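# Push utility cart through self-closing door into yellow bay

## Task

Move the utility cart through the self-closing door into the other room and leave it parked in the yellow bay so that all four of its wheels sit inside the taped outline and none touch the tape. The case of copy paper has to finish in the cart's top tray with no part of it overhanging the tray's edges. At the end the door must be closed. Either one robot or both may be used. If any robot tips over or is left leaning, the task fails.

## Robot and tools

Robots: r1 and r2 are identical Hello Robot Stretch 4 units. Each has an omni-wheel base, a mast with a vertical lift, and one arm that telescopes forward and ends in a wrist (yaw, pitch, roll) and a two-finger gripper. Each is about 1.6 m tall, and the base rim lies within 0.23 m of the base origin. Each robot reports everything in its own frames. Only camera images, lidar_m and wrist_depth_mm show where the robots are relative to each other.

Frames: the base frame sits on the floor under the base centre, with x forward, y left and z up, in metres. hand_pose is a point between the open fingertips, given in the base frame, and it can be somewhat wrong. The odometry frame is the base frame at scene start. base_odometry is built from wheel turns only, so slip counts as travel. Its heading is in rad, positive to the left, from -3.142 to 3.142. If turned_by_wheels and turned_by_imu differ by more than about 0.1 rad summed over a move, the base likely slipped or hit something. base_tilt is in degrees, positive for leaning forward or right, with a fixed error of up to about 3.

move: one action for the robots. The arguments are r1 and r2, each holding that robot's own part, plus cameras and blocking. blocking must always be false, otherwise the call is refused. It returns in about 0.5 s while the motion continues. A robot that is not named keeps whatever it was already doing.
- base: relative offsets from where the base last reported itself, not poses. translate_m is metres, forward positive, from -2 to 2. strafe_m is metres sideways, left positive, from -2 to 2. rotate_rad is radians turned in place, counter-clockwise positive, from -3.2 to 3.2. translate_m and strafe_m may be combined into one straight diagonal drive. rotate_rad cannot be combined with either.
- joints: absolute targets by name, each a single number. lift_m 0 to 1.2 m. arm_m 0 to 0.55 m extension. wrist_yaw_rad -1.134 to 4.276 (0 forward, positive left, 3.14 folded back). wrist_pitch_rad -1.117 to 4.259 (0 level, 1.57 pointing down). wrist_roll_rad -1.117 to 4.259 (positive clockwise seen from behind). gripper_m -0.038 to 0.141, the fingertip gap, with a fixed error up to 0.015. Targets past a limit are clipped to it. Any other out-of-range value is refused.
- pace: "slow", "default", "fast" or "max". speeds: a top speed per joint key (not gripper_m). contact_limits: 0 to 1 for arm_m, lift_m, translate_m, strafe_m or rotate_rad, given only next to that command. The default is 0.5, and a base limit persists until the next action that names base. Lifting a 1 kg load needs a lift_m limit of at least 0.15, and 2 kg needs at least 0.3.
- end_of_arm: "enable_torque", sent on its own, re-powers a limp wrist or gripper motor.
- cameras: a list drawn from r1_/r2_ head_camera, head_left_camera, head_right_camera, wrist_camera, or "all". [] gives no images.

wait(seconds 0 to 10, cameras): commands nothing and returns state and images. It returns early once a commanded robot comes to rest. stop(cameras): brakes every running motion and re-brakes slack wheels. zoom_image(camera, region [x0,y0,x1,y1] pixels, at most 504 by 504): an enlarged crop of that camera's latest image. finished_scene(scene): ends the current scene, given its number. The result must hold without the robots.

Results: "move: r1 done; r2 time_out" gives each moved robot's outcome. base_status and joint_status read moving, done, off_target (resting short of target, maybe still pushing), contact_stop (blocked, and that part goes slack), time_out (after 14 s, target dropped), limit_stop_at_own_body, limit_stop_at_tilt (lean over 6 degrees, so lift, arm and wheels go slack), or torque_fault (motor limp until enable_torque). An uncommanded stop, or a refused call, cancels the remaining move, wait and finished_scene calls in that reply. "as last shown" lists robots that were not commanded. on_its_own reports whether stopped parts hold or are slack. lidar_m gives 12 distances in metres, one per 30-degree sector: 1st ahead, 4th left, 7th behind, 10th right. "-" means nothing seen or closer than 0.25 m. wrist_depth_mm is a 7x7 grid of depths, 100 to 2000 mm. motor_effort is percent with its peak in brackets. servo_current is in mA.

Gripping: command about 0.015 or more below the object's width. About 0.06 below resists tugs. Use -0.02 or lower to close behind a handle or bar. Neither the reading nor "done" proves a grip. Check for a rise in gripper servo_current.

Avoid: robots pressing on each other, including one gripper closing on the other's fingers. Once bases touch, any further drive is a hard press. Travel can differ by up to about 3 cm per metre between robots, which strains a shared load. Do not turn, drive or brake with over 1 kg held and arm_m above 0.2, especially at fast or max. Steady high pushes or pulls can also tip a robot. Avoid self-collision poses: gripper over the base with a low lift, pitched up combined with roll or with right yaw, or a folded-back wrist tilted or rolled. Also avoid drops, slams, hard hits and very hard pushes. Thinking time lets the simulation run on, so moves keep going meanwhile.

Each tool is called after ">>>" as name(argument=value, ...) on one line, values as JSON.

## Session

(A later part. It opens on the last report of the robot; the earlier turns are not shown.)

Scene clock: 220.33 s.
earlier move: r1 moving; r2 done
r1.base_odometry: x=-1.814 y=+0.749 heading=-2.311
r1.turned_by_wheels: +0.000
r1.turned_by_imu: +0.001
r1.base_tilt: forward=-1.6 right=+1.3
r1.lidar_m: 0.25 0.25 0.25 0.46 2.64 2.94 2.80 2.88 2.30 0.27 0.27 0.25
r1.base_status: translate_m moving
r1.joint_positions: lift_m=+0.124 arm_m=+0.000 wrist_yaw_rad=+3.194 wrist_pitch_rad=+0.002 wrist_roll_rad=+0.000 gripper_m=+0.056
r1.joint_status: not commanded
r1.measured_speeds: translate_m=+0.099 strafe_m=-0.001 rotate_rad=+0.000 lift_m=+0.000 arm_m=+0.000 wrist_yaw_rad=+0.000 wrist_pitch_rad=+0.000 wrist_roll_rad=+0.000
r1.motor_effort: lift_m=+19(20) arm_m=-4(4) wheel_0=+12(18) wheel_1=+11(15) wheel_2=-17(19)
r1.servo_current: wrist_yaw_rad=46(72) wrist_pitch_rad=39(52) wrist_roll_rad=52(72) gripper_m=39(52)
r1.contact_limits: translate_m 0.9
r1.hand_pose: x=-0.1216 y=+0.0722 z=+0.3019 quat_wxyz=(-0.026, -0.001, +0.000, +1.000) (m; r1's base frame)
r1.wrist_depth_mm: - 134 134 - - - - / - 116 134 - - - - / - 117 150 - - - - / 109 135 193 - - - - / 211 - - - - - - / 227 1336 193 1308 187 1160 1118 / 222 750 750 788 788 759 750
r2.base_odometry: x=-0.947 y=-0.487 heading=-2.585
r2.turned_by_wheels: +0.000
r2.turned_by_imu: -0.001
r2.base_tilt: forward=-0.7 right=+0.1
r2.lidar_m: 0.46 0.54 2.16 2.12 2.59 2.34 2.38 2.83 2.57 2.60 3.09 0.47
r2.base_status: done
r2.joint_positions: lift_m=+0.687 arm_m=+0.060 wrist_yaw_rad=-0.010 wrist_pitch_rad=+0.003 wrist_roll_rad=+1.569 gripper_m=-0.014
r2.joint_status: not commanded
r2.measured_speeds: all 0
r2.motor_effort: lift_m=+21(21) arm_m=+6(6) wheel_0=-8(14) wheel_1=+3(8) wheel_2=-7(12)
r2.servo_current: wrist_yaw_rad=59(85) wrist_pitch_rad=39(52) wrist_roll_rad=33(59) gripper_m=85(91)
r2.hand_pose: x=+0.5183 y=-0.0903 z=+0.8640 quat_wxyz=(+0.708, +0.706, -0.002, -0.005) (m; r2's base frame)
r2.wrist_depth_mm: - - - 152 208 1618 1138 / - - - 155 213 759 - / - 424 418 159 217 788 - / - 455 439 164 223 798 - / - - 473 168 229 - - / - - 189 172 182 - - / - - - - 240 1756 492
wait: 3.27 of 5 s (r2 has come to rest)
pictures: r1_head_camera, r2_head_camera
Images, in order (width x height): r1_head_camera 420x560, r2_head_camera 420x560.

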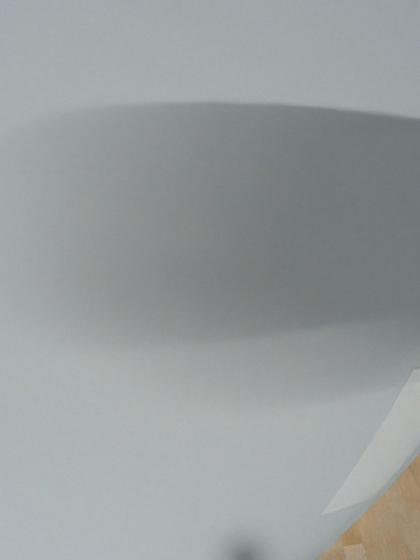

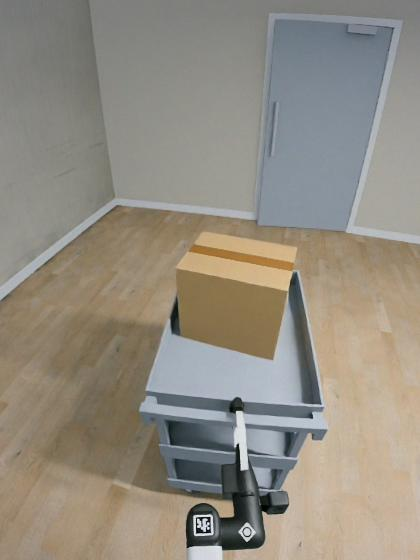

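>>> move(blocking=false, cameras=[], r2={"base":{"rotate_rad":-0.42},"pace":"slow"})

>>> wait(seconds=2, cameras=["r1_head_left_camera","r2_head_camera"])

Scene clock: 231.00 s.
earlier move: r1 done
move: r2 moving
r1.base_odometry: x=-1.863 y=+0.695 heading=-2.310
r1.turned_by_wheels: +0.000
r1.turned_by_imu: +0.000
r1.base_tilt: forward=-1.6 right=+1.3
r1.lidar_m: 0.25 - 0.25 0.38 2.62 3.01 2.88 2.94 2.41 0.25 0.30 0.25
r1.base_status: done
r1.joint_positions: lift_m=+0.124 arm_m=+0.000 wrist_yaw_rad=+3.203 wrist_pitch_rad=+0.002 wrist_roll_rad=+0.000 gripper_m=+0.056
r1.joint_status: not commanded
r1.measured_speeds: all 0
r1.motor_effort: lift_m=+19(20) arm_m=+7(7) wheel_0=+14(14) wheel_1=+13(13) wheel_2=-12(12)
r1.servo_current: wrist_yaw_rad=59(72) wrist_pitch_rad=39(52) wrist_roll_rad=52(65) gripper_m=39(46)
r1.contact_limits: translate_m 0.9
r1.hand_pose: x=-0.1226 y=+0.0694 z=+0.3019 quat_wxyz=(-0.031, -0.001, +0.000, +1.000) (m; r1's base frame)
r1.wrist_depth_mm: - 132 131 - - - - / - - 132 - - - - / - 112 132 - - - - / - 133 181 - - - - / 199 - - - - - - / 215 1255 194 1182 187 1138 1118 / 213 750 750 798 788 759 798
r2.base_odometry: x=-0.947 y=-0.487 heading=-2.708
r2.turned_by_wheels: -0.123
r2.turned_by_imu: -0.118
r2.base_tilt: forward=-0.6 right=+0.0
r2.lidar_m: 0.47 0.47 2.19 2.15 2.41 2.37 2.33 2.64 2.60 2.56 2.89 0.49
r2.base_status: rotate_rad moving
r2.joint_positions: lift_m=+0.687 arm_m=+0.060 wrist_yaw_rad=+0.011 wrist_pitch_rad=+0.003 wrist_roll_rad=+1.569 gripper_m=-0.014
r2.joint_status: not commanded
r2.measured_speeds: translate_m=+0.000 strafe_m=-0.002 rotate_rad=-0.481 lift_m=+0.000 arm_m=+0.000 wrist_yaw_rad=+0.015 wrist_pitch_rad=+0.000 wrist_roll_rad=+0.000
r2.motor_effort: lift_m=+21(21) arm_m=+6(6) wheel_0=+20(20) wheel_1=+8(9) wheel_2=+15(15)
r2.servo_current: wrist_yaw_rad=72(72) wrist_pitch_rad=46(52) wrist_roll_rad=59(59) gripper_m=78(91)
r2.hand_pose: x=+0.5201 y=-0.0843 z=+0.8640 quat_wxyz=(+0.708, +0.706, +0.005, +0.003) (m; r2's base frame)
r2.wrist_depth_mm: - - - 161 219 1618 1182 / - - - 163 221 1499 - / - - 433 166 224 820 - / - 449 436 168 227 831 - / - - 455 170 230 - - / - - 190 173 180 - - / - - 504 - 236 - -
pictures: none
No camera images: "cameras" was empty.

Scene clock: 232.10 s.
earlier move: r2 done
r1.base_odometry: x=-1.863 y=+0.695 heading=-2.310
r1.turned_by_wheels: +0.000
r1.turned_by_imu: +0.000
r1.base_tilt: forward=-1.6 right=+1.3
r1.lidar_m: 0.25 - 0.25 0.37 2.63 3.04 2.87 2.97 2.40 0.25 0.30 0.25
r1.base_status: done
r1.joint_positions: lift_m=+0.124 arm_m=+0.000 wrist_yaw_rad=+3.203 wrist_pitch_rad=+0.002 wrist_roll_rad=+0.000 gripper_m=+0.056
r1.joint_status: not commanded
r1.measured_speeds: all 0
r1.motor_effort: lift_m=+19(20) arm_m=+6(7) wheel_0=+13(14) wheel_1=+13(13) wheel_2=-12(12)
r1.servo_current: wrist_yaw_rad=52(78) wrist_pitch_rad=46(52) wrist_roll_rad=52(65) gripper_m=39(46)
r1.contact_limits: translate_m 0.9
r1.hand_pose: x=-0.1226 y=+0.0694 z=+0.3019 quat_wxyz=(-0.031, -0.001, +0.000, +1.000) (m; r1's base frame)
r1.wrist_depth_mm: - 132 131 - - - - / - - 131 - - - - / - 112 132 - - - - / - 133 181 - - - - / 199 - - - - - - / 215 1255 193 1205 187 1118 1118 / 213 750 759 798 788 768 809
r2.base_odometry: x=-0.947 y=-0.487 heading=-3.004
r2.turned_by_wheels: -0.296
r2.turned_by_imu: -0.287
r2.base_tilt: forward=-0.7 right=+0.1
r2.lidar_m: 0.36 0.35 2.34 2.16 2.17 2.55 2.34 2.40 2.78 2.55 2.58 0.53
r2.base_status: done
r2.joint_positions: lift_m=+0.687 arm_m=+0.060 wrist_yaw_rad=+0.003 wrist_pitch_rad=+0.003 wrist_roll_rad=+1.569 gripper_m=-0.014
r2.joint_status: not commanded
r2.measured_speeds: all 0
r2.motor_effort: lift_m=+21(21) arm_m=+5(6) wheel_0=+5(20) wheel_1=+5(10) wheel_2=+5(19)
r2.servo_current: wrist_yaw_rad=46(78) wrist_pitch_rad=46(52) wrist_roll_rad=52(59) gripper_m=78(91)
r2.hand_pose: x=+0.5195 y=-0.0865 z=+0.8640 quat_wxyz=(+0.708, +0.706, +0.002, +0.000) (m; r2's base frame)
r2.wrist_depth_mm: - - - 279 - 1756 1182 / - - - 306 327 334 1060 / - - - 283 300 1661 1205 / - - - 207 268 1756 525 / - - - 190 243 759 - / - 439 189 172 178 - - / - - 413 - 212 - -
wait: 1.10 of 2 s (r2 has come to rest)
pictures: r1_head_left_camera, r2_head_camera
Images, in order (width x height): r1_head_left_camera 420x672, r2_head_camera 420x560.

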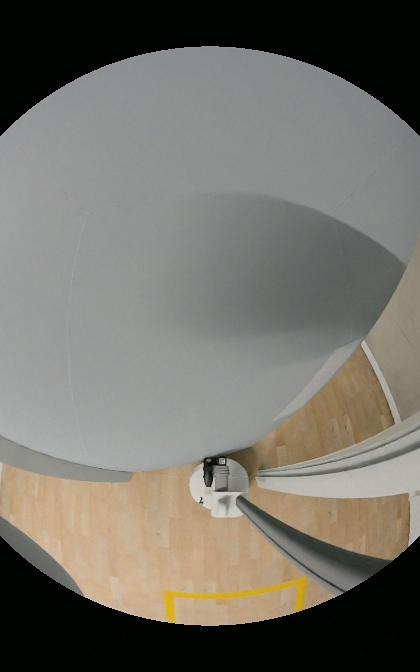

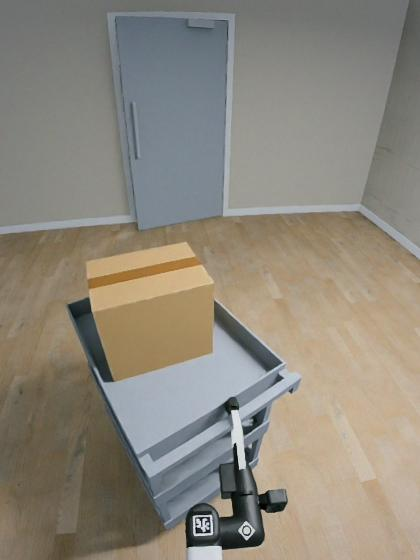

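>>> move(blocking=false, cameras=[], r1={"base":{"translate_m":0.4},"pace":"slow","contact_limits":{"translate_m":0.9}}, r2={"base":{"strafe_m":0.43,"translate_m":0.0},"pace":"slow"})

>>> wait(seconds=6, cameras=[])

>>> wait(seconds=4, cameras=["r1_head_left_camera","r1_head_right_camera","r2_head_camera"])

Scene clock: 239.20 s.
move: r1 moving; r2 moving
r1.base_odometry: x=-1.872 y=+0.685 heading=-2.309
r1.turned_by_wheels: +0.001
r1.turned_by_imu: +0.001
r1.base_tilt: forward=-1.6 right=+1.3
r1.lidar_m: 0.25 - 0.25 0.35 2.65 3.01 2.89 2.97 2.45 0.25 0.33 0.25
r1.base_status: translate_m moving
r1.joint_positions: lift_m=+0.124 arm_m=+0.000 wrist_yaw_rad=+3.205 wrist_pitch_rad=+0.002 wrist_roll_rad=+0.000 gripper_m=+0.056
r1.joint_status: not commanded
r1.measured_speeds: translate_m=+0.049 strafe_m=+0.000 rotate_rad=-0.001 lift_m=+0.000 arm_m=+0.000 wrist_yaw_rad=+0.000 wrist_pitch_rad=+0.000 wrist_roll_rad=+0.000
r1.motor_effort: lift_m=+19(20) arm_m=+7(7) wheel_0=+16(17) wheel_1=+14(16) wheel_2=-15(16)
r1.servo_current: wrist_yaw_rad=59(85) wrist_pitch_rad=46(46) wrist_roll_rad=52(59) gripper_m=39(46)
r1.contact_limits: translate_m 0.9
r1.hand_pose: x=-0.1227 y=+0.0691 z=+0.3019 quat_wxyz=(-0.031, -0.001, +0.000, +1.000) (m; r1's base frame)
r1.wrist_depth_mm: - 132 131 - - - - / - - 132 - - - - / - 112 132 - - - - / - 133 179 - - - - / 199 - - - - - - / 213 1255 193 1205 187 1160 1118 / 212 759 759 798 788 768 798
r2.base_odometry: x=-0.945 y=-0.501 heading=-3.004
r2.turned_by_wheels: +0.000
r2.turned_by_imu: +0.000
r2.base_tilt: forward=-0.7 right=+0.1
r2.lidar_m: 0.36 0.35 2.34 2.13 2.17 2.57 2.34 2.40 2.81 2.56 2.62 0.51
r2.base_status: translate_m moving; strafe_m moving
r2.joint_positions: lift_m=+0.687 arm_m=+0.060 wrist_yaw_rad=-0.001 wrist_pitch_rad=+0.003 wrist_roll_rad=+1.569 gripper_m=-0.014
r2.joint_status: not commanded
r2.measured_speeds: translate_m=+0.000 strafe_m=+0.056 rotate_rad=+0.002 lift_m=+0.000 arm_m=+0.000 wrist_yaw_rad=-0.025 wrist_pitch_rad=+0.000 wrist_roll_rad=+0.000
r2.motor_effort: lift_m=+21(21) arm_m=+5(5) wheel_0=-10(10) wheel_1=+7(9) wheel_2=+1(4)
r2.servo_current: wrist_yaw_rad=46(59) wrist_pitch_rad=39(46) wrist_roll_rad=46(52) gripper_m=85(91)
r2.hand_pose: x=+0.5191 y=-0.0877 z=+0.8640 quat_wxyz=(+0.708, +0.706, +0.001, -0.001) (m; r2's base frame)
r2.wrist_depth_mm: - - - 283 - 1708 1205 / - - - 309 330 338 1078 / - - - 285 301 1661 1182 / - - - 207 268 1756 521 / - - - 189 244 768 - / - 439 189 171 177 - - / - - 413 - 211 - -
pictures: none
No camera images: "cameras" was empty.

Scene clock: 243.97 s.
earlier move: r1 done; r2 moving
r1.base_odometry: x=-2.132 y=+0.399 heading=-2.309
r1.turned_by_wheels: +0.000
r1.turned_by_imu: +0.000
r1.base_tilt: forward=-1.6 right=+1.3
r1.lidar_m: 0.25 0.25 0.25 0.25 0.41 3.44 3.29 0.43 0.40 1.07 2.18 2.90
r1.base_status: done
r1.joint_positions: lift_m=+0.124 arm_m=+0.000 wrist_yaw_rad=+3.196 wrist_pitch_rad=+0.002 wrist_roll_rad=+0.000 gripper_m=+0.056
r1.joint_status: not commanded
r1.measured_speeds: all 0
r1.motor_effort: lift_m=+19(20) arm_m=+5(8) wheel_0=+7(17) wheel_1=+11(17) wheel_2=-7(16)
r1.servo_current: wrist_yaw_rad=46(85) wrist_pitch_rad=39(52) wrist_roll_rad=39(65) gripper_m=39(46)
r1.contact_limits: translate_m 0.9
r1.hand_pose: x=-0.1219 y=+0.0715 z=+0.3019 quat_wxyz=(-0.027, -0.001, +0.000, +1.000) (m; r1's base frame)
r1.wrist_depth_mm: - 133 132 - - - - / - 116 132 - - - - / - 114 138 - - - - / - 134 185 - - - - / 204 - - - - - - / 219 1205 193 1160 187 1160 1118 / 219 759 759 788 778 759 750
r2.base_odometry: x=-0.888 y=-0.913 heading=-3.004
r2.turned_by_wheels: +0.000
r2.turned_by_imu: -0.001
r2.base_tilt: forward=-0.7 right=+0.1
r2.lidar_m: 0.41 0.48 1.90 1.72 1.73 2.26 2.39 2.44 3.09 2.99 3.04 0.47
r2.base_status: translate_m moving; strafe_m moving
r2.joint_positions: lift_m=+0.687 arm_m=+0.060 wrist_yaw_rad=-0.010 wrist_pitch_rad=+0.003 wrist_roll_rad=+1.569 gripper_m=-0.014
r2.joint_status: not commanded
r2.measured_speeds: all 0
r2.motor_effort: lift_m=+21(21) arm_m=+5(5) wheel_0=-6(17) wheel_1=+2(9) wheel_2=-3(4)
r2.servo_current: wrist_yaw_rad=72(78) wrist_pitch_rad=39(46) wrist_roll_rad=59(59) gripper_m=85(91)
r2.hand_pose: x=+0.5183 y=-0.0904 z=+0.8640 quat_wxyz=(+0.708, +0.706, -0.002, -0.005) (m; r2's base frame)
r2.wrist_depth_mm: - - - 176 235 1618 1160 / - - - - 235 1618 580 / - - - 173 232 788 - / - 442 433 172 231 831 - / - - 449 171 229 831 - / - - 189 169 183 - - / - - 477 - 227 - -
wait: 4.77 of 6 s (r1 has come to rest)
pictures: none
No camera images: "cameras" was empty.

Scene clock: 244.13 s.
earlier move: r2 done
r1.base_odometry: x=-2.132 y=+0.399 heading=-2.309
r1.turned_by_wheels: +0.000
r1.turned_by_imu: +0.000
r1.base_tilt: forward=-1.6 right=+1.2
r1.lidar_m: 0.25 0.25 0.25 0.25 0.40 3.43 3.30 0.42 0.42 1.07 2.18 2.91
r1.base_status: done
r1.joint_positions: lift_m=+0.124 arm_m=+0.000 wrist_yaw_rad=+3.196 wrist_pitch_rad=+0.002 wrist_roll_rad=+0.000 gripper_m=+0.056
r1.joint_status: not commanded
r1.measured_speeds: all 0
r1.motor_effort: lift_m=+20(20) arm_m=+4(8) wheel_0=+6(17) wheel_1=+12(17) wheel_2=-7(16)
r1.servo_current: wrist_yaw_rad=59(85) wrist_pitch_rad=39(52) wrist_roll_rad=52(65) gripper_m=46(46)
r1.contact_limits: translate_m 0.9
r1.hand_pose: x=-0.1219 y=+0.0715 z=+0.3019 quat_wxyz=(-0.027, -0.001, +0.000, +1.000) (m; r1's base frame)
r1.wrist_depth_mm: - 133 132 - - - - / - 116 133 - - - - / - 114 138 - - - - / - 134 185 - - - - / 206 - - - - - - / 220 1255 194 1205 187 1098 1098 / 217 759 750 788 768 759 759
r2.base_odometry: x=-0.888 y=-0.913 heading=-3.004
r2.turned_by_wheels: +0.000
r2.turned_by_imu: +0.000
r2.base_tilt: forward=-0.7 right=+0.0
r2.lidar_m: 0.43 0.44 1.88 1.72 1.78 2.27 2.39 2.46 3.08 2.98 3.06 0.49
r2.base_status: done
r2.joint_positions: lift_m=+0.687 arm_m=+0.060 wrist_yaw_rad=-0.010 wrist_pitch_rad=+0.003 wrist_roll_rad=+1.569 gripper_m=-0.014
r2.joint_status: not commanded
r2.measured_speeds: all 0
r2.motor_effort: lift_m=+21(21) arm_m=+5(5) wheel_0=-6(17) wheel_1=+3(9) wheel_2=-2(4)
r2.servo_current: wrist_yaw_rad=65(78) wrist_pitch_rad=39(46) wrist_roll_rad=39(59) gripper_m=78(91)
r2.hand_pose: x=+0.5183 y=-0.0904 z=+0.8640 quat_wxyz=(+0.708, +0.706, -0.002, -0.005) (m; r2's base frame)
r2.wrist_depth_mm: - - - 175 236 1576 1160 / - - - - 234 1618 580 / - - - 172 233 798 - / - 442 439 172 231 820 - / - - 445 171 229 820 - / - - 189 169 183 - - / - - 469 - 227 - -
wait: 0.17 of 4 s (r2 has come to rest)
pictures: r1_head_left_camera, r1_head_right_camera, r2_head_camera
Images, in order (width x height): r1_head_left_camera 420x672, r1_head_right_camera 420x672, r2_head_camera 420x560.

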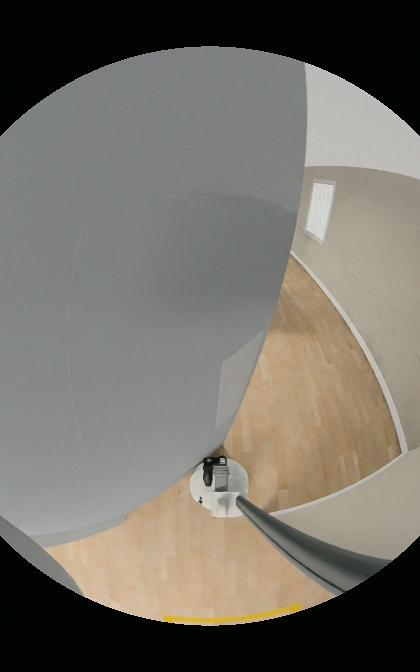

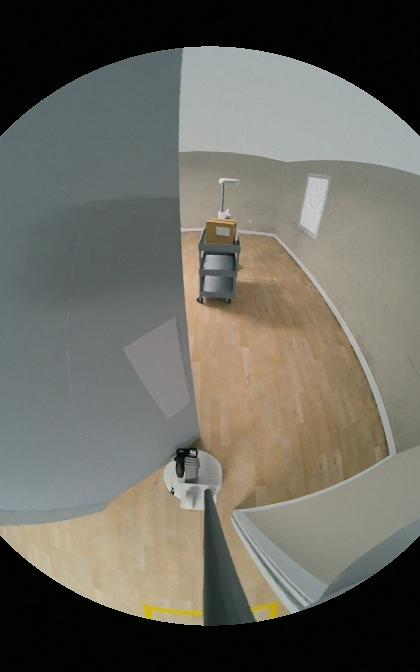

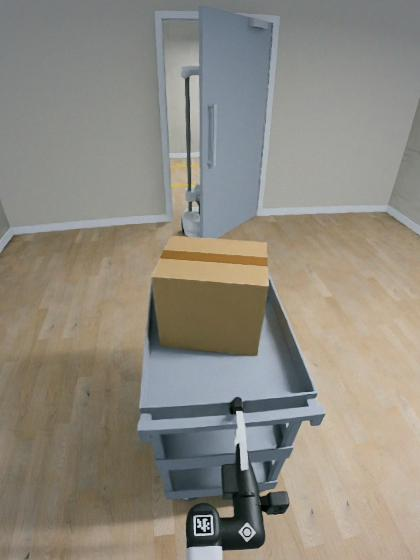

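>>> move(blocking=false, cameras=[], r1={"base":{"strafe_m":0.4},"pace":"slow","contact_limits":{"strafe_m":0.9}})

>>> wait(seconds=7, cameras=["r1_head_left_camera","r1_head_right_camera","r2_head_camera"])

Scene clock: 252.67 s.
move: r1 moving
r1.base_odometry: x=-2.122 y=+0.390 heading=-2.309
r1.turned_by_wheels: +0.000
r1.turned_by_imu: +0.000
r1.base_tilt: forward=-1.6 right=+1.3
r1.lidar_m: 0.25 0.25 0.25 0.25 0.41 3.43 3.29 0.42 0.43 1.03 2.20 2.93
r1.base_status: strafe_m moving
r1.joint_positions: lift_m=+0.124 arm_m=+0.000 wrist_yaw_rad=+3.196 wrist_pitch_rad=+0.002 wrist_roll_rad=+0.000 gripper_m=+0.056
r1.joint_status: not commanded
r1.measured_speeds: translate_m=+0.000 strafe_m=+0.056 rotate_rad=+0.001 lift_m=+0.000 arm_m=+0.000 wrist_yaw_rad=+0.000 wrist_pitch_rad=+0.000 wrist_roll_rad=+0.000
r1.motor_effort: lift_m=+19(20) arm_m=+5(5) wheel_0=-14(14) wheel_1=+16(16) wheel_2=-5(7)
r1.servo_current: wrist_yaw_rad=39(72) wrist_pitch_rad=46(46) wrist_roll_rad=39(65) gripper_m=39(46)
r1.contact_limits: strafe_m 0.9
r1.hand_pose: x=-0.1219 y=+0.0715 z=+0.3019 quat_wxyz=(-0.027, -0.001, +0.000, +1.000) (m; r1's base frame)
r1.wrist_depth_mm: - 133 133 - - - - / - 116 133 - - - - / - 114 138 - - - - / - 134 185 - - - - / 205 - - - - - - / 220 1205 194 1182 188 1160 1098 / 217 750 759 788 768 759 750
r2: as last shown
r2.base_tilt: forward=-0.6 right=+0.1
r2.lidar_m: 0.42 0.47 1.89 1.73 1.76 2.27 2.38 2.44 3.08 2.99 3.06 0.47
r2.motor_effort: lift_m=+21(21) arm_m=+5(5) wheel_0=-6(7) wheel_1=+3(3) wheel_2=-2(3)
r2.servo_current: wrist_yaw_rad=59(72) wrist_pitch_rad=39(46) wrist_roll_rad=39(52) gripper_m=85(85)
r2.wrist_depth_mm: - - - 176 236 1618 1138 / - - - - 235 1661 574 / - - - 173 232 798 - / - 442 439 172 231 831 - / - - 445 172 229 820 - / - - 189 169 183 - - / - - 473 - 228 - -
pictures: none
No camera images: "cameras" was empty.

Scene clock: 257.30 s.
earlier move: r1 done
r1.base_odometry: x=-1.837 y=+0.130 heading=-2.310
r1.turned_by_wheels: +0.000
r1.turned_by_imu: +0.000
r1.base_tilt: forward=-1.6 right=+1.3
r1.lidar_m: 0.49 0.25 0.25 - 0.25 0.35 3.31 3.37 0.75 1.15 2.61 2.03
r1.base_status: done
r1.joint_positions: lift_m=+0.124 arm_m=+0.000 wrist_yaw_rad=+3.196 wrist_pitch_rad=+0.002 wrist_roll_rad=+0.000 gripper_m=+0.056
r1.joint_status: not commanded
r1.measured_speeds: all 0
r1.motor_effort: lift_m=+19(20) arm_m=+4(5) wheel_0=-14(22) wheel_1=+7(17) wheel_2=-2(7)
r1.servo_current: wrist_yaw_rad=59(72) wrist_pitch_rad=39(52) wrist_roll_rad=46(65) gripper_m=39(52)
r1.contact_limits: strafe_m 0.9
r1.hand_pose: x=-0.1219 y=+0.0715 z=+0.3019 quat_wxyz=(-0.027, -0.001, +0.000, +1.000) (m; r1's base frame)
r1.wrist_depth_mm: - 133 132 - - 559 268 / - 116 133 - - 569 272 / - 114 138 - - - 277 / - 134 185 - - - 256 / 205 - - - - 1618 258 / 219 1205 194 1182 187 946 283 / 217 759 759 788 768 392 281
r2.base_odometry: x=-0.888 y=-0.913 heading=-3.004
r2.turned_by_wheels: +0.000
r2.turned_by_imu: +0.001
r2.base_tilt: forward=-0.7 right=+0.0
r2.lidar_m: 0.44 0.45 1.88 1.73 1.75 2.28 2.40 2.43 3.08 3.00 3.04 0.49
r2.base_status: not commanded
r2.joint_positions: lift_m=+0.687 arm_m=+0.060 wrist_yaw_rad=-0.010 wrist_pitch_rad=+0.003 wrist_roll_rad=+1.569 gripper_m=-0.014
r2.joint_status: not commanded
r2.measured_speeds: all 0
r2.motor_effort: lift_m=+21(21) arm_m=+5(5) wheel_0=-6(7) wheel_1=+2(3) wheel_2=-3(3)
r2.servo_current: wrist_yaw_rad=65(78) wrist_pitch_rad=46(46) wrist_roll_rad=39(59) gripper_m=85(91)
r2.hand_pose: x=+0.5183 y=-0.0904 z=+0.8640 quat_wxyz=(+0.708, +0.706, -0.002, -0.005) (m; r2's base frame)
r2.wrist_depth_mm: - - - 176 236 1618 1138 / - - - - 234 1618 574 / - - - 172 232 788 - / - 442 436 172 231 820 - / - - 445 171 229 831 - / - - 190 169 183 - - / - - 473 - 227 - -
wait: 4.63 of 7 s (r1 has come to rest)
pictures: r1_head_left_camera, r1_head_right_camera, r2_head_camera
Images, in order (width x height): r1_head_left_camera 420x672, r1_head_right_camera 420x672, r2_head_camera 420x560.

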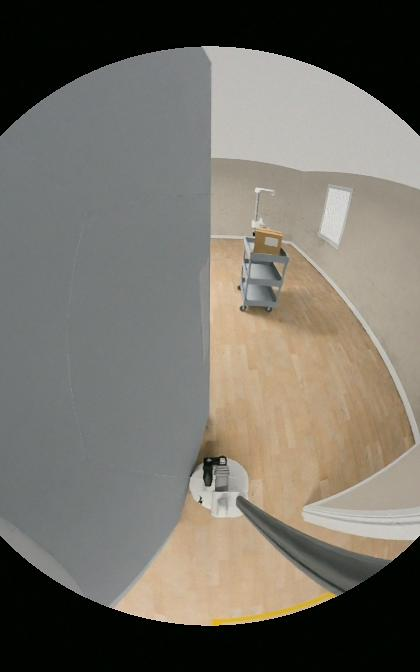

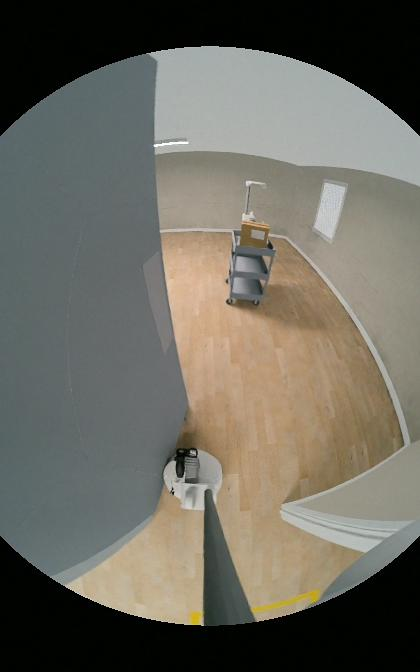

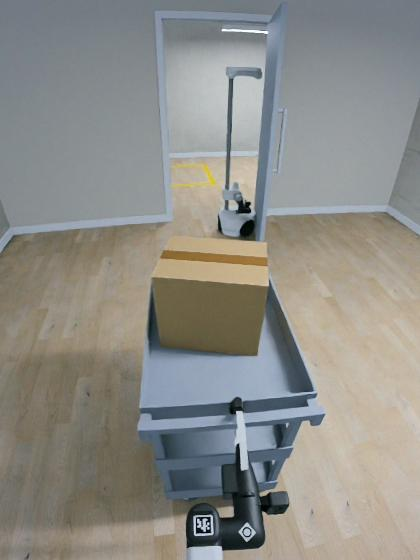

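>>> move(blocking=false, cameras=[], r1={"base":{"strafe_m":0.15},"pace":"slow","contact_limits":{"strafe_m":0.7}})

>>> wait(seconds=4, cameras=[])

>>> move(blocking=false, cameras=[], r1={"base":{"translate_m":0.35},"pace":"slow","contact_limits":{"translate_m":0.7}})

>>> wait(seconds=6, cameras=["r1_head_left_camera","r2_head_camera"])

Scene clock: 263.40 s.
move: r1 moving
r1.base_odometry: x=-1.827 y=+0.120 heading=-2.311
r1.turned_by_wheels: -0.001
r1.turned_by_imu: -0.001
r1.base_tilt: forward=-1.6 right=+1.3
r1.lidar_m: 0.52 0.25 0.25 - 0.25 0.34 3.30 3.40 0.76 1.15 2.64 2.04
r1.base_status: strafe_m moving
r1.joint_positions: lift_m=+0.124 arm_m=+0.000 wrist_yaw_rad=+3.196 wrist_pitch_rad=+0.002 wrist_roll_rad=+0.000 gripper_m=+0.056
r1.joint_status: not commanded
r1.measured_speeds: translate_m=-0.001 strafe_m=+0.058 rotate_rad=+0.005 lift_m=+0.000 arm_m=+0.000 wrist_yaw_rad=+0.000 wrist_pitch_rad=+0.000 wrist_roll_rad=+0.000
r1.motor_effort: lift_m=+20(20) arm_m=+4(5) wheel_0=-23(26) wheel_1=+14(15) wheel_2=+1(2)
r1.servo_current: wrist_yaw_rad=52(65) wrist_pitch_rad=33(46) wrist_roll_rad=65(65) gripper_m=39(46)
r1.contact_limits: strafe_m 0.7
r1.hand_pose: x=-0.1219 y=+0.0715 z=+0.3019 quat_wxyz=(-0.027, -0.001, +0.000, +1.000) (m; r1's base frame)
r1.wrist_depth_mm: - 133 132 - - 427 252 / - 116 132 - - 439 254 / - 114 138 - - 445 257 / - 134 185 - - 452 262 / 204 - - - - 455 263 / 219 1205 193 1205 187 399 262 / 219 750 750 798 778 351 262
r2: as last shown
r2.turned_by_imu: +0.000
r2.base_tilt: forward=-0.7 right=+0.1
r2.lidar_m: 0.44 0.46 1.88 1.70 1.76 2.25 2.40 2.44 3.11 2.98 3.04 0.49
r2.motor_effort: lift_m=+21(21) arm_m=+5(5) wheel_0=-6(7) wheel_1=+3(3) wheel_2=-2(3)
r2.servo_current: wrist_yaw_rad=59(78) wrist_pitch_rad=39(46) wrist_roll_rad=46(59) gripper_m=85(91)
r2.wrist_depth_mm: - - - 176 236 1618 1138 / - - - - 234 1708 574 / - - - 173 233 809 - / - 442 436 173 232 820 - / - - 445 171 229 831 - / - - 189 169 183 - - / - - 469 - 227 - -
pictures: none
No camera images: "cameras" was empty.

Scene clock: 265.53 s.
earlier move: r1 done
r1.base_odometry: x=-1.727 y=+0.029 heading=-2.309
r1.turned_by_wheels: +0.001
r1.turned_by_imu: +0.001
r1.base_tilt: forward=-1.6 right=+1.3
r1.lidar_m: 1.98 0.38 0.25 - 0.25 0.25 3.34 3.37 0.88 1.17 2.75 2.05
r1.base_status: done
r1.joint_positions: lift_m=+0.124 arm_m=+0.000 wrist_yaw_rad=+3.196 wrist_pitch_rad=+0.002 wrist_roll_rad=+0.000 gripper_m=+0.056
r1.joint_status: not commanded
r1.measured_speeds: all 0
r1.motor_effort: lift_m=+19(20) arm_m=+5(5) wheel_0=-8(30) wheel_1=+11(18) wheel_2=+3(6)
r1.servo_current: wrist_yaw_rad=39(72) wrist_pitch_rad=46(52) wrist_roll_rad=39(65) gripper_m=46(46)
r1.contact_limits: strafe_m 0.7
r1.hand_pose: x=-0.1219 y=+0.0715 z=+0.3019 quat_wxyz=(-0.027, -0.001, +0.000, +1.000) (m; r1's base frame)
r1.wrist_depth_mm: - 133 133 - 364 230 181 / - 116 133 - 368 233 182 / - 114 138 - 373 246 184 / - 134 185 - 377 235 185 / 205 - - - 377 237 185 / 220 1182 194 1205 191 237 186 / 218 750 759 798 353 214 186
r2.base_odometry: x=-0.888 y=-0.913 heading=-3.004
r2.turned_by_wheels: +0.000
r2.turned_by_imu: +0.000
r2.base_tilt: forward=-0.7 right=+0.1
r2.lidar_m: 0.43 0.47 1.88 1.72 1.76 2.27 2.39 2.44 3.07 2.99 3.04 0.48
r2.base_status: not commanded
r2.joint_positions: lift_m=+0.687 arm_m=+0.060 wrist_yaw_rad=-0.010 wrist_pitch_rad=+0.003 wrist_roll_rad=+1.569 gripper_m=-0.014
r2.joint_status: not commanded
r2.measured_speeds: all 0
r2.motor_effort: lift_m=+21(21) arm_m=+5(5) wheel_0=-7(7) wheel_1=+2(3) wheel_2=-3(3)
r2.servo_current: wrist_yaw_rad=65(78) wrist_pitch_rad=46(46) wrist_roll_rad=46(59) gripper_m=78(91)
r2.hand_pose: x=+0.5183 y=-0.0904 z=+0.8640 quat_wxyz=(+0.708, +0.706, -0.002, -0.005) (m; r2's base frame)
r2.wrist_depth_mm: - - - 176 236 1618 1138 / - - - - 233 1618 574 / - - - 173 233 798 - / - 442 439 172 231 820 - / - - 449 171 229 820 - / - - 189 169 183 - - / - - 469 - 226 - -
wait: 2.13 of 4 s (r1 has come to rest)
pictures: none
No camera images: "cameras" was empty.

Scene clock: 266.03 s.
move: r1 moving
r1.base_odometry: x=-1.735 y=+0.020 heading=-2.309
r1.turned_by_wheels: +0.001
r1.turned_by_imu: +0.001
r1.base_tilt: forward=-1.6 right=+1.3
r1.lidar_m: 2.00 0.37 0.25 - 0.25 0.25 3.34 3.38 0.89 1.20 2.74 2.02
r1.base_status: translate_m moving
r1.joint_positions: lift_m=+0.124 arm_m=+0.000 wrist_yaw_rad=+3.196 wrist_pitch_rad=+0.002 wrist_roll_rad=+0.000 gripper_m=+0.056
r1.joint_status: not commanded
r1.measured_speeds: translate_m=+0.050 strafe_m=+0.000 rotate_rad=+0.001 lift_m=+0.000 arm_m=+0.000 wrist_yaw_rad=+0.000 wrist_pitch_rad=+0.000 wrist_roll_rad=+0.000
r1.motor_effort: lift_m=+19(20) arm_m=+4(5) wheel_0=-2(7) wheel_1=+15(16) wheel_2=-4(5)
r1.servo_current: wrist_yaw_rad=52(65) wrist_pitch_rad=33(46) wrist_roll_rad=59(59) gripper_m=46(46)
r1.contact_limits: translate_m 0.7
r1.hand_pose: x=-0.1219 y=+0.0715 z=+0.3019 quat_wxyz=(-0.027, -0.001, +0.000, +1.000) (m; r1's base frame)
r1.wrist_depth_mm: - 133 133 - 370 232 182 / - 116 132 - 377 235 183 / - 114 138 - 379 248 185 / - 134 185 - 382 238 185 / 205 - - - 387 239 186 / 219 1255 195 1182 191 238 186 / 217 741 750 788 359 215 186
r2: as last shown
r2.lidar_m: 0.42 0.46 1.90 1.72 1.76 2.27 2.38 2.47 3.09 2.99 3.05 0.51
r2.motor_effort: lift_m=+21(21) arm_m=+5(5) wheel_0=-6(7) wheel_1=+2(3) wheel_2=-3(3)
r2.servo_current: wrist_yaw_rad=65(72) wrist_pitch_rad=39(46) wrist_roll_rad=52(52) gripper_m=85(91)
r2.wrist_depth_mm: - - - 176 236 1618 1118 / - - - - 235 1618 574 / - - - 173 233 798 - / - 442 436 172 231 820 - / - - 449 171 229 831 - / - - 189 169 183 - - / - - 473 - 227 - -
pictures: none
No camera images: "cameras" was empty.

Scene clock: 270.33 s.
earlier move: r1 done
r1.base_odometry: x=-1.962 y=-0.229 heading=-2.309
r1.turned_by_wheels: +0.000
r1.turned_by_imu: +0.000
r1.base_tilt: forward=-1.6 right=+1.3
r1.lidar_m: 1.70 0.32 0.25 - 0.25 0.25 0.57 3.74 1.05 2.33 2.74 1.67
r1.base_status: done
r1.joint_positions: lift_m=+0.124 arm_m=+0.000 wrist_yaw_rad=+3.196 wrist_pitch_rad=+0.002 wrist_roll_rad=+0.000 gripper_m=+0.056
r1.joint_status: not commanded
r1.measured_speeds: all 0
r1.motor_effort: lift_m=+20(20) arm_m=+5(5) wheel_0=+0(7) wheel_1=+9(17) wheel_2=-1(6)
r1.servo_current: wrist_yaw_rad=72(72) wrist_pitch_rad=39(52) wrist_roll_rad=52(72) gripper_m=46(46)
r1.contact_limits: translate_m 0.7
r1.hand_pose: x=-0.1219 y=+0.0715 z=+0.3019 quat_wxyz=(-0.027, -0.001, +0.000, +1.000) (m; r1's base frame)
r1.wrist_depth_mm: - 133 133 - 410 250 187 / - 116 133 - 415 253 189 / - 114 138 - 424 257 191 / - 134 185 - 430 257 191 / 205 - - - 433 259 192 / 220 1182 193 1182 188 259 193 / 218 768 759 788 394 216 192
r2.base_odometry: x=-0.888 y=-0.913 heading=-3.004
r2.turned_by_wheels: +0.000
r2.turned_by_imu: +0.001
r2.base_tilt: forward=-0.7 right=+0.1
r2.lidar_m: 0.42 0.47 1.91 1.71 1.76 2.29 2.41 2.42 3.10 3.00 3.06 0.49
r2.base_status: not commanded
r2.joint_positions: lift_m=+0.687 arm_m=+0.060 wrist_yaw_rad=-0.010 wrist_pitch_rad=+0.003 wrist_roll_rad=+1.569 gripper_m=-0.014
r2.joint_status: not commanded
r2.measured_speeds: all 0
r2.motor_effort: lift_m=+21(21) arm_m=+5(5) wheel_0=-6(7) wheel_1=+3(3) wheel_2=-2(3)
r2.servo_current: wrist_yaw_rad=65(78) wrist_pitch_rad=33(46) wrist_roll_rad=52(59) gripper_m=85(98)
r2.hand_pose: x=+0.5183 y=-0.0904 z=+0.8640 quat_wxyz=(+0.708, +0.706, -0.002, -0.005) (m; r2's base frame)
r2.wrist_depth_mm: - - - 175 236 1618 1138 / - - - - 235 1618 574 / - - - 173 232 798 - / - 442 439 172 231 820 - / - - 449 171 229 820 - / - - 189 169 183 - - / - - 469 - 226 - -
wait: 4.30 of 6 s (r1 has come to rest)
pictures: r1_head_left_camera, r2_head_camera
Images, in order (width x height): r1_head_left_camera 420x672, r2_head_camera 420x560.

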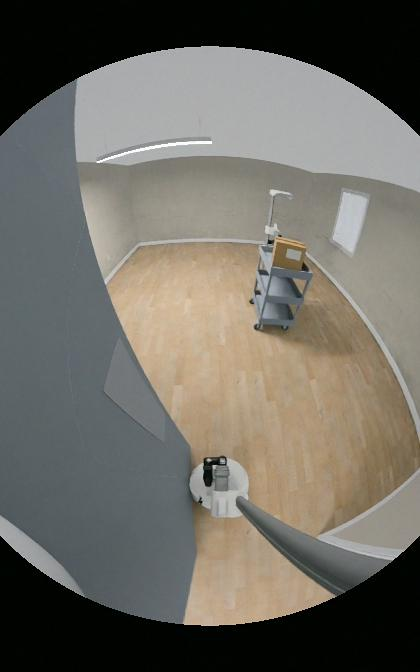

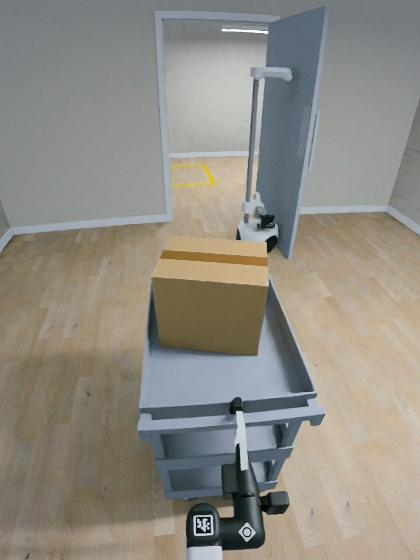

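>>> move(blocking=false, cameras=[], r1={"base":{"translate_m":0.35,"strafe_m":0.05},"pace":"slow","contact_limits":{"translate_m":0.7}})

>>> wait(seconds=6, cameras=["r1_head_left_camera","r2_head_camera"])

Scene clock: 273.90 s.
move: r1 moving
r1.base_odometry: x=-1.969 y=-0.240 heading=-2.308
r1.turned_by_wheels: +0.000
r1.turned_by_imu: +0.000
r1.base_tilt: forward=-1.6 right=+1.3
r1.lidar_m: 1.67 0.30 0.25 - 0.25 0.26 0.55 3.77 1.08 2.35 2.73 1.67
r1.base_status: translate_m moving; strafe_m moving
r1.joint_positions: lift_m=+0.124 arm_m=+0.000 wrist_yaw_rad=+3.196 wrist_pitch_rad=+0.002 wrist_roll_rad=+0.000 gripper_m=+0.056
r1.joint_status: not commanded
r1.measured_speeds: translate_m=+0.049 strafe_m=+0.007 rotate_rad=+0.001 lift_m=+0.000 arm_m=+0.000 wrist_yaw_rad=+0.000 wrist_pitch_rad=+0.000 wrist_roll_rad=+0.000
r1.motor_effort: lift_m=+20(20) arm_m=+4(5) wheel_0=+0(3) wheel_1=+10(13) wheel_2=-6(6)
r1.servo_current: wrist_yaw_rad=33(59) wrist_pitch_rad=39(52) wrist_roll_rad=26(52) gripper_m=39(46)
r1.contact_limits: translate_m 0.7
r1.hand_pose: x=-0.1219 y=+0.0715 z=+0.3019 quat_wxyz=(-0.027, -0.001, +0.000, +1.000) (m; r1's base frame)
r1.wrist_depth_mm: - 133 132 - 413 250 187 / - 116 133 - 415 253 189 / - 114 138 - 421 256 190 / - 135 185 - 430 258 191 / 206 - - - 433 258 192 / 220 1205 194 1182 188 259 193 / 218 750 759 788 394 215 192
r2: as last shown
r2.turned_by_imu: +0.000
r2.lidar_m: 0.44 0.46 1.89 1.70 1.75 2.24 2.39 2.44 3.09 3.00 3.04 0.47
r2.motor_effort: lift_m=+21(21) arm_m=+5(5) wheel_0=-7(7) wheel_1=+3(3) wheel_2=-3(3)
r2.servo_current: wrist_yaw_rad=65(72) wrist_pitch_rad=33(46) wrist_roll_rad=33(52) gripper_m=85(91)
r2.wrist_depth_mm: - - - 176 236 1576 1138 / - - - - 234 1661 580 / - - - 173 232 809 - / - 442 436 172 230 831 - / - - 449 171 229 809 - / - - 189 169 183 - - / - - 469 - 226 - -
pictures: none
No camera images: "cameras" was empty.

Scene clock: 278.20 s.
earlier move: r1 done
r1.base_odometry: x=-2.161 y=-0.522 heading=-2.308
r1.turned_by_wheels: +0.000
r1.turned_by_imu: +0.000
r1.base_tilt: forward=-1.5 right=+1.2
r1.lidar_m: 1.91 3.06 2.12 2.01 0.25 0.26 0.55 1.33 1.43 2.70 2.77 1.36
r1.base_status: done
r1.joint_positions: lift_m=+0.124 arm_m=+0.000 wrist_yaw_rad=+3.196 wrist_pitch_rad=+0.002 wrist_roll_rad=+0.000 gripper_m=+0.056
r1.joint_status: not commanded
r1.measured_speeds: all 0
r1.motor_effort: lift_m=+19(20) arm_m=+4(5) wheel_0=+1(5) wheel_1=+7(13) wheel_2=-3(7)
r1.servo_current: wrist_yaw_rad=52(72) wrist_pitch_rad=46(52) wrist_roll_rad=39(65) gripper_m=39(52)
r1.contact_limits: translate_m 0.7
r1.hand_pose: x=-0.1219 y=+0.0715 z=+0.3019 quat_wxyz=(-0.027, -0.001, +0.000, +1.000) (m; r1's base frame)
r1.wrist_depth_mm: - 132 132 - 404 247 186 / - 116 133 - 407 251 187 / - 114 139 - 413 252 190 / - 134 185 - 415 255 190 / 206 - - - 421 255 191 / 220 1205 194 1160 187 257 191 / 219 759 741 798 384 213 191
r2.base_odometry: x=-0.888 y=-0.913 heading=-3.004
r2.turned_by_wheels: +0.000
r2.turned_by_imu: +0.001
r2.base_tilt: forward=-0.7 right=+0.1
r2.lidar_m: 0.43 0.46 1.87 1.73 1.76 2.26 2.39 2.43 3.11 2.99 3.08 0.49
r2.base_status: not commanded
r2.joint_positions: lift_m=+0.687 arm_m=+0.060 wrist_yaw_rad=-0.010 wrist_pitch_rad=+0.003 wrist_roll_rad=+1.569 gripper_m=-0.014
r2.joint_status: not commanded
r2.measured_speeds: all 0
r2.motor_effort: lift_m=+21(21) arm_m=+5(6) wheel_0=-6(7) wheel_1=+2(3) wheel_2=-2(3)
r2.servo_current: wrist_yaw_rad=59(78) wrist_pitch_rad=46(52) wrist_roll_rad=46(72) gripper_m=85(91)
r2.hand_pose: x=+0.5183 y=-0.0904 z=+0.8640 quat_wxyz=(+0.708, +0.706, -0.002, -0.005) (m; r2's base frame)
r2.wrist_depth_mm: - - - 175 236 1576 1160 / - - - - 234 1661 574 / - - - 173 233 798 - / - 442 436 172 230 831 - / - - 449 171 230 809 - / - - 189 169 183 - - / - - 469 - 227 - -
wait: 4.30 of 6 s (r1 has come to rest)
pictures: r1_head_left_camera, r2_head_camera
Images, in order (width x height): r1_head_left_camera 420x672, r2_head_camera 420x560.

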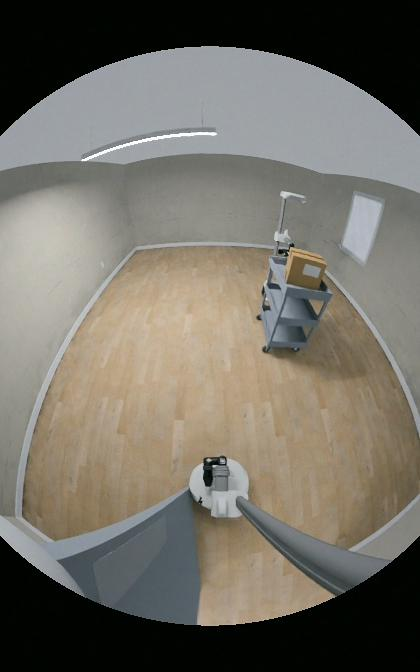

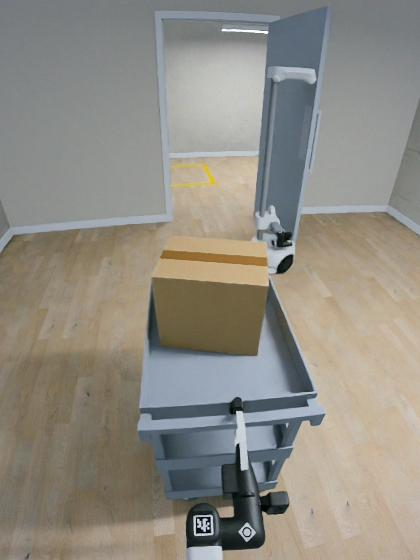

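>>> move(blocking=false, cameras=[], r1={"base":{"translate_m":0.08,"strafe_m":0.07},"pace":"slow"})

>>> wait(seconds=3, cameras=["r1_head_left_camera","r1_head_right_camera","r2_head_camera"])

Scene clock: 283.40 s.
move: r1 moving
r1.base_odometry: x=-2.161 y=-0.535 heading=-2.309
r1.turned_by_wheels: +0.000
r1.turned_by_imu: +0.000
r1.base_tilt: forward=-1.6 right=+1.3
r1.lidar_m: 1.95 3.06 2.14 2.01 0.25 0.25 0.57 1.37 1.42 2.71 2.79 1.37
r1.base_status: translate_m moving; strafe_m moving
r1.joint_positions: lift_m=+0.124 arm_m=+0.000 wrist_yaw_rad=+3.196 wrist_pitch_rad=+0.002 wrist_roll_rad=+0.000 gripper_m=+0.056
r1.joint_status: not commanded
r1.measured_speeds: translate_m=+0.039 strafe_m=+0.035 rotate_rad=-0.002 lift_m=+0.000 arm_m=+0.000 wrist_yaw_rad=+0.000 wrist_pitch_rad=+0.000 wrist_roll_rad=+0.000
r1.motor_effort: lift_m=+19(20) arm_m=+4(5) wheel_0=-6(8) wheel_1=+10(12) wheel_2=-3(7)
r1.servo_current: wrist_yaw_rad=59(59) wrist_pitch_rad=46(46) wrist_roll_rad=46(46) gripper_m=39(46)
r1.hand_pose: x=-0.1219 y=+0.0715 z=+0.3019 quat_wxyz=(-0.027, -0.001, +0.000, +1.000) (m; r1's base frame)
r1.wrist_depth_mm: - 133 133 - 433 246 185 / - 116 133 - 402 250 187 / - 114 138 - 407 252 189 / - 134 185 - 413 254 189 / 204 - - - 415 254 191 / 220 1205 193 1160 188 255 190 / 217 759 759 809 379 224 190
r2: as last shown
r2.turned_by_imu: +0.000
r2.lidar_m: 0.44 0.46 1.89 1.71 1.77 2.21 2.39 2.42 3.08 3.00 3.03 0.50
r2.motor_effort: lift_m=+21(21) arm_m=+5(5) wheel_0=-6(7) wheel_1=+3(3) wheel_2=-2(3)
r2.servo_current: wrist_yaw_rad=59(72) wrist_pitch_rad=39(46) wrist_roll_rad=46(52) gripper_m=85(91)
r2.wrist_depth_mm: - - - 176 236 1576 1160 / - - - - 234 1618 580 / - - - 173 232 798 - / - 445 436 172 231 820 - / - - 449 171 229 820 - / - - 189 169 182 - - / - - 473 - 227 - -
pictures: none
No camera images: "cameras" was empty.

Scene clock: 285.20 s.
earlier move: r1 done
r1.base_odometry: x=-2.163 y=-0.628 heading=-2.308
r1.turned_by_wheels: +0.000
r1.turned_by_imu: +0.001
r1.base_tilt: forward=-1.6 right=+1.3
r1.lidar_m: 4.66 2.94 2.06 1.93 0.29 0.25 0.45 1.44 1.57 2.77 2.83 1.32
r1.base_status: done
r1.joint_positions: lift_m=+0.124 arm_m=+0.000 wrist_yaw_rad=+3.196 wrist_pitch_rad=+0.002 wrist_roll_rad=+0.000 gripper_m=+0.056
r1.joint_status: not commanded
r1.measured_speeds: all 0
r1.motor_effort: lift_m=+20(20) arm_m=+4(5) wheel_0=-6(9) wheel_1=+7(13) wheel_2=-1(7)
r1.servo_current: wrist_yaw_rad=39(59) wrist_pitch_rad=39(52) wrist_roll_rad=39(59) gripper_m=39(46)
r1.hand_pose: x=-0.1219 y=+0.0715 z=+0.3019 quat_wxyz=(-0.027, -0.001, +0.000, +1.000) (m; r1's base frame)
r1.wrist_depth_mm: - 132 132 - 357 222 - / - 111 133 - 364 222 - / - 115 138 - 370 222 - / - 134 185 - 373 222 - / 204 - - - 373 225 - / 220 1205 194 1078 191 224 931 / 218 750 759 153 345 223 741
r2.base_odometry: x=-0.888 y=-0.913 heading=-3.004
r2.turned_by_wheels: +0.000
r2.turned_by_imu: +0.000
r2.base_tilt: forward=-0.7 right=+0.1
r2.lidar_m: 0.44 0.45 1.90 1.72 1.78 2.27 2.40 2.43 3.05 2.98 3.05 0.46
r2.base_status: not commanded
r2.joint_positions: lift_m=+0.687 arm_m=+0.060 wrist_yaw_rad=-0.010 wrist_pitch_rad=+0.003 wrist_roll_rad=+1.569 gripper_m=-0.014
r2.joint_status: not commanded
r2.measured_speeds: all 0
r2.motor_effort: lift_m=+21(21) arm_m=+5(5) wheel_0=-6(7) wheel_1=+3(3) wheel_2=-2(3)
r2.servo_current: wrist_yaw_rad=59(72) wrist_pitch_rad=46(46) wrist_roll_rad=46(59) gripper_m=85(91)
r2.hand_pose: x=+0.5183 y=-0.0904 z=+0.8640 quat_wxyz=(+0.708, +0.706, -0.002, -0.005) (m; r2's base frame)
r2.wrist_depth_mm: - - - 175 236 1618 1138 / - - - - 235 1618 574 / - - - 174 233 798 - / - 442 436 173 230 831 - / - - 445 171 229 820 - / - - 189 169 182 - - / - - 473 - 226 - -
wait: 1.80 of 3 s (r1 has come to rest)
pictures: r1_head_left_camera, r1_head_right_camera, r2_head_camera
Images, in order (width x height): r1_head_left_camera 420x672, r1_head_right_camera 420x672, r2_head_camera 420x560.

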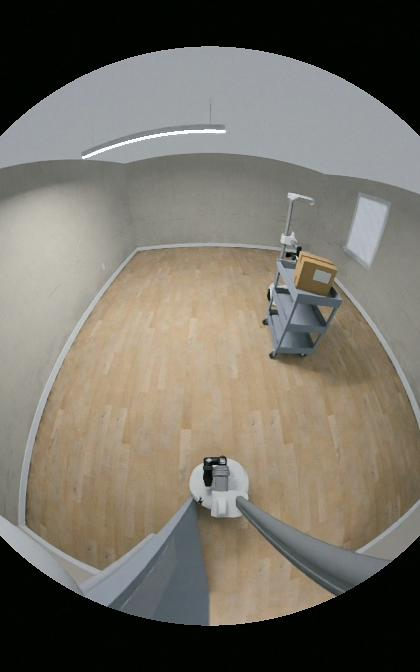

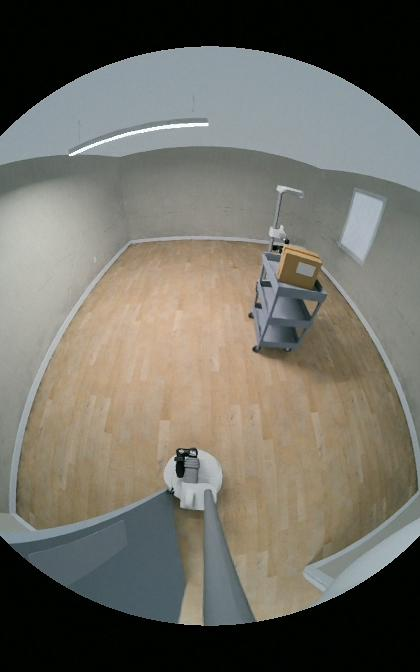

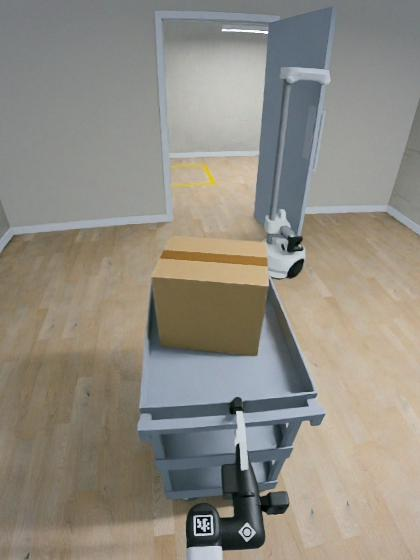

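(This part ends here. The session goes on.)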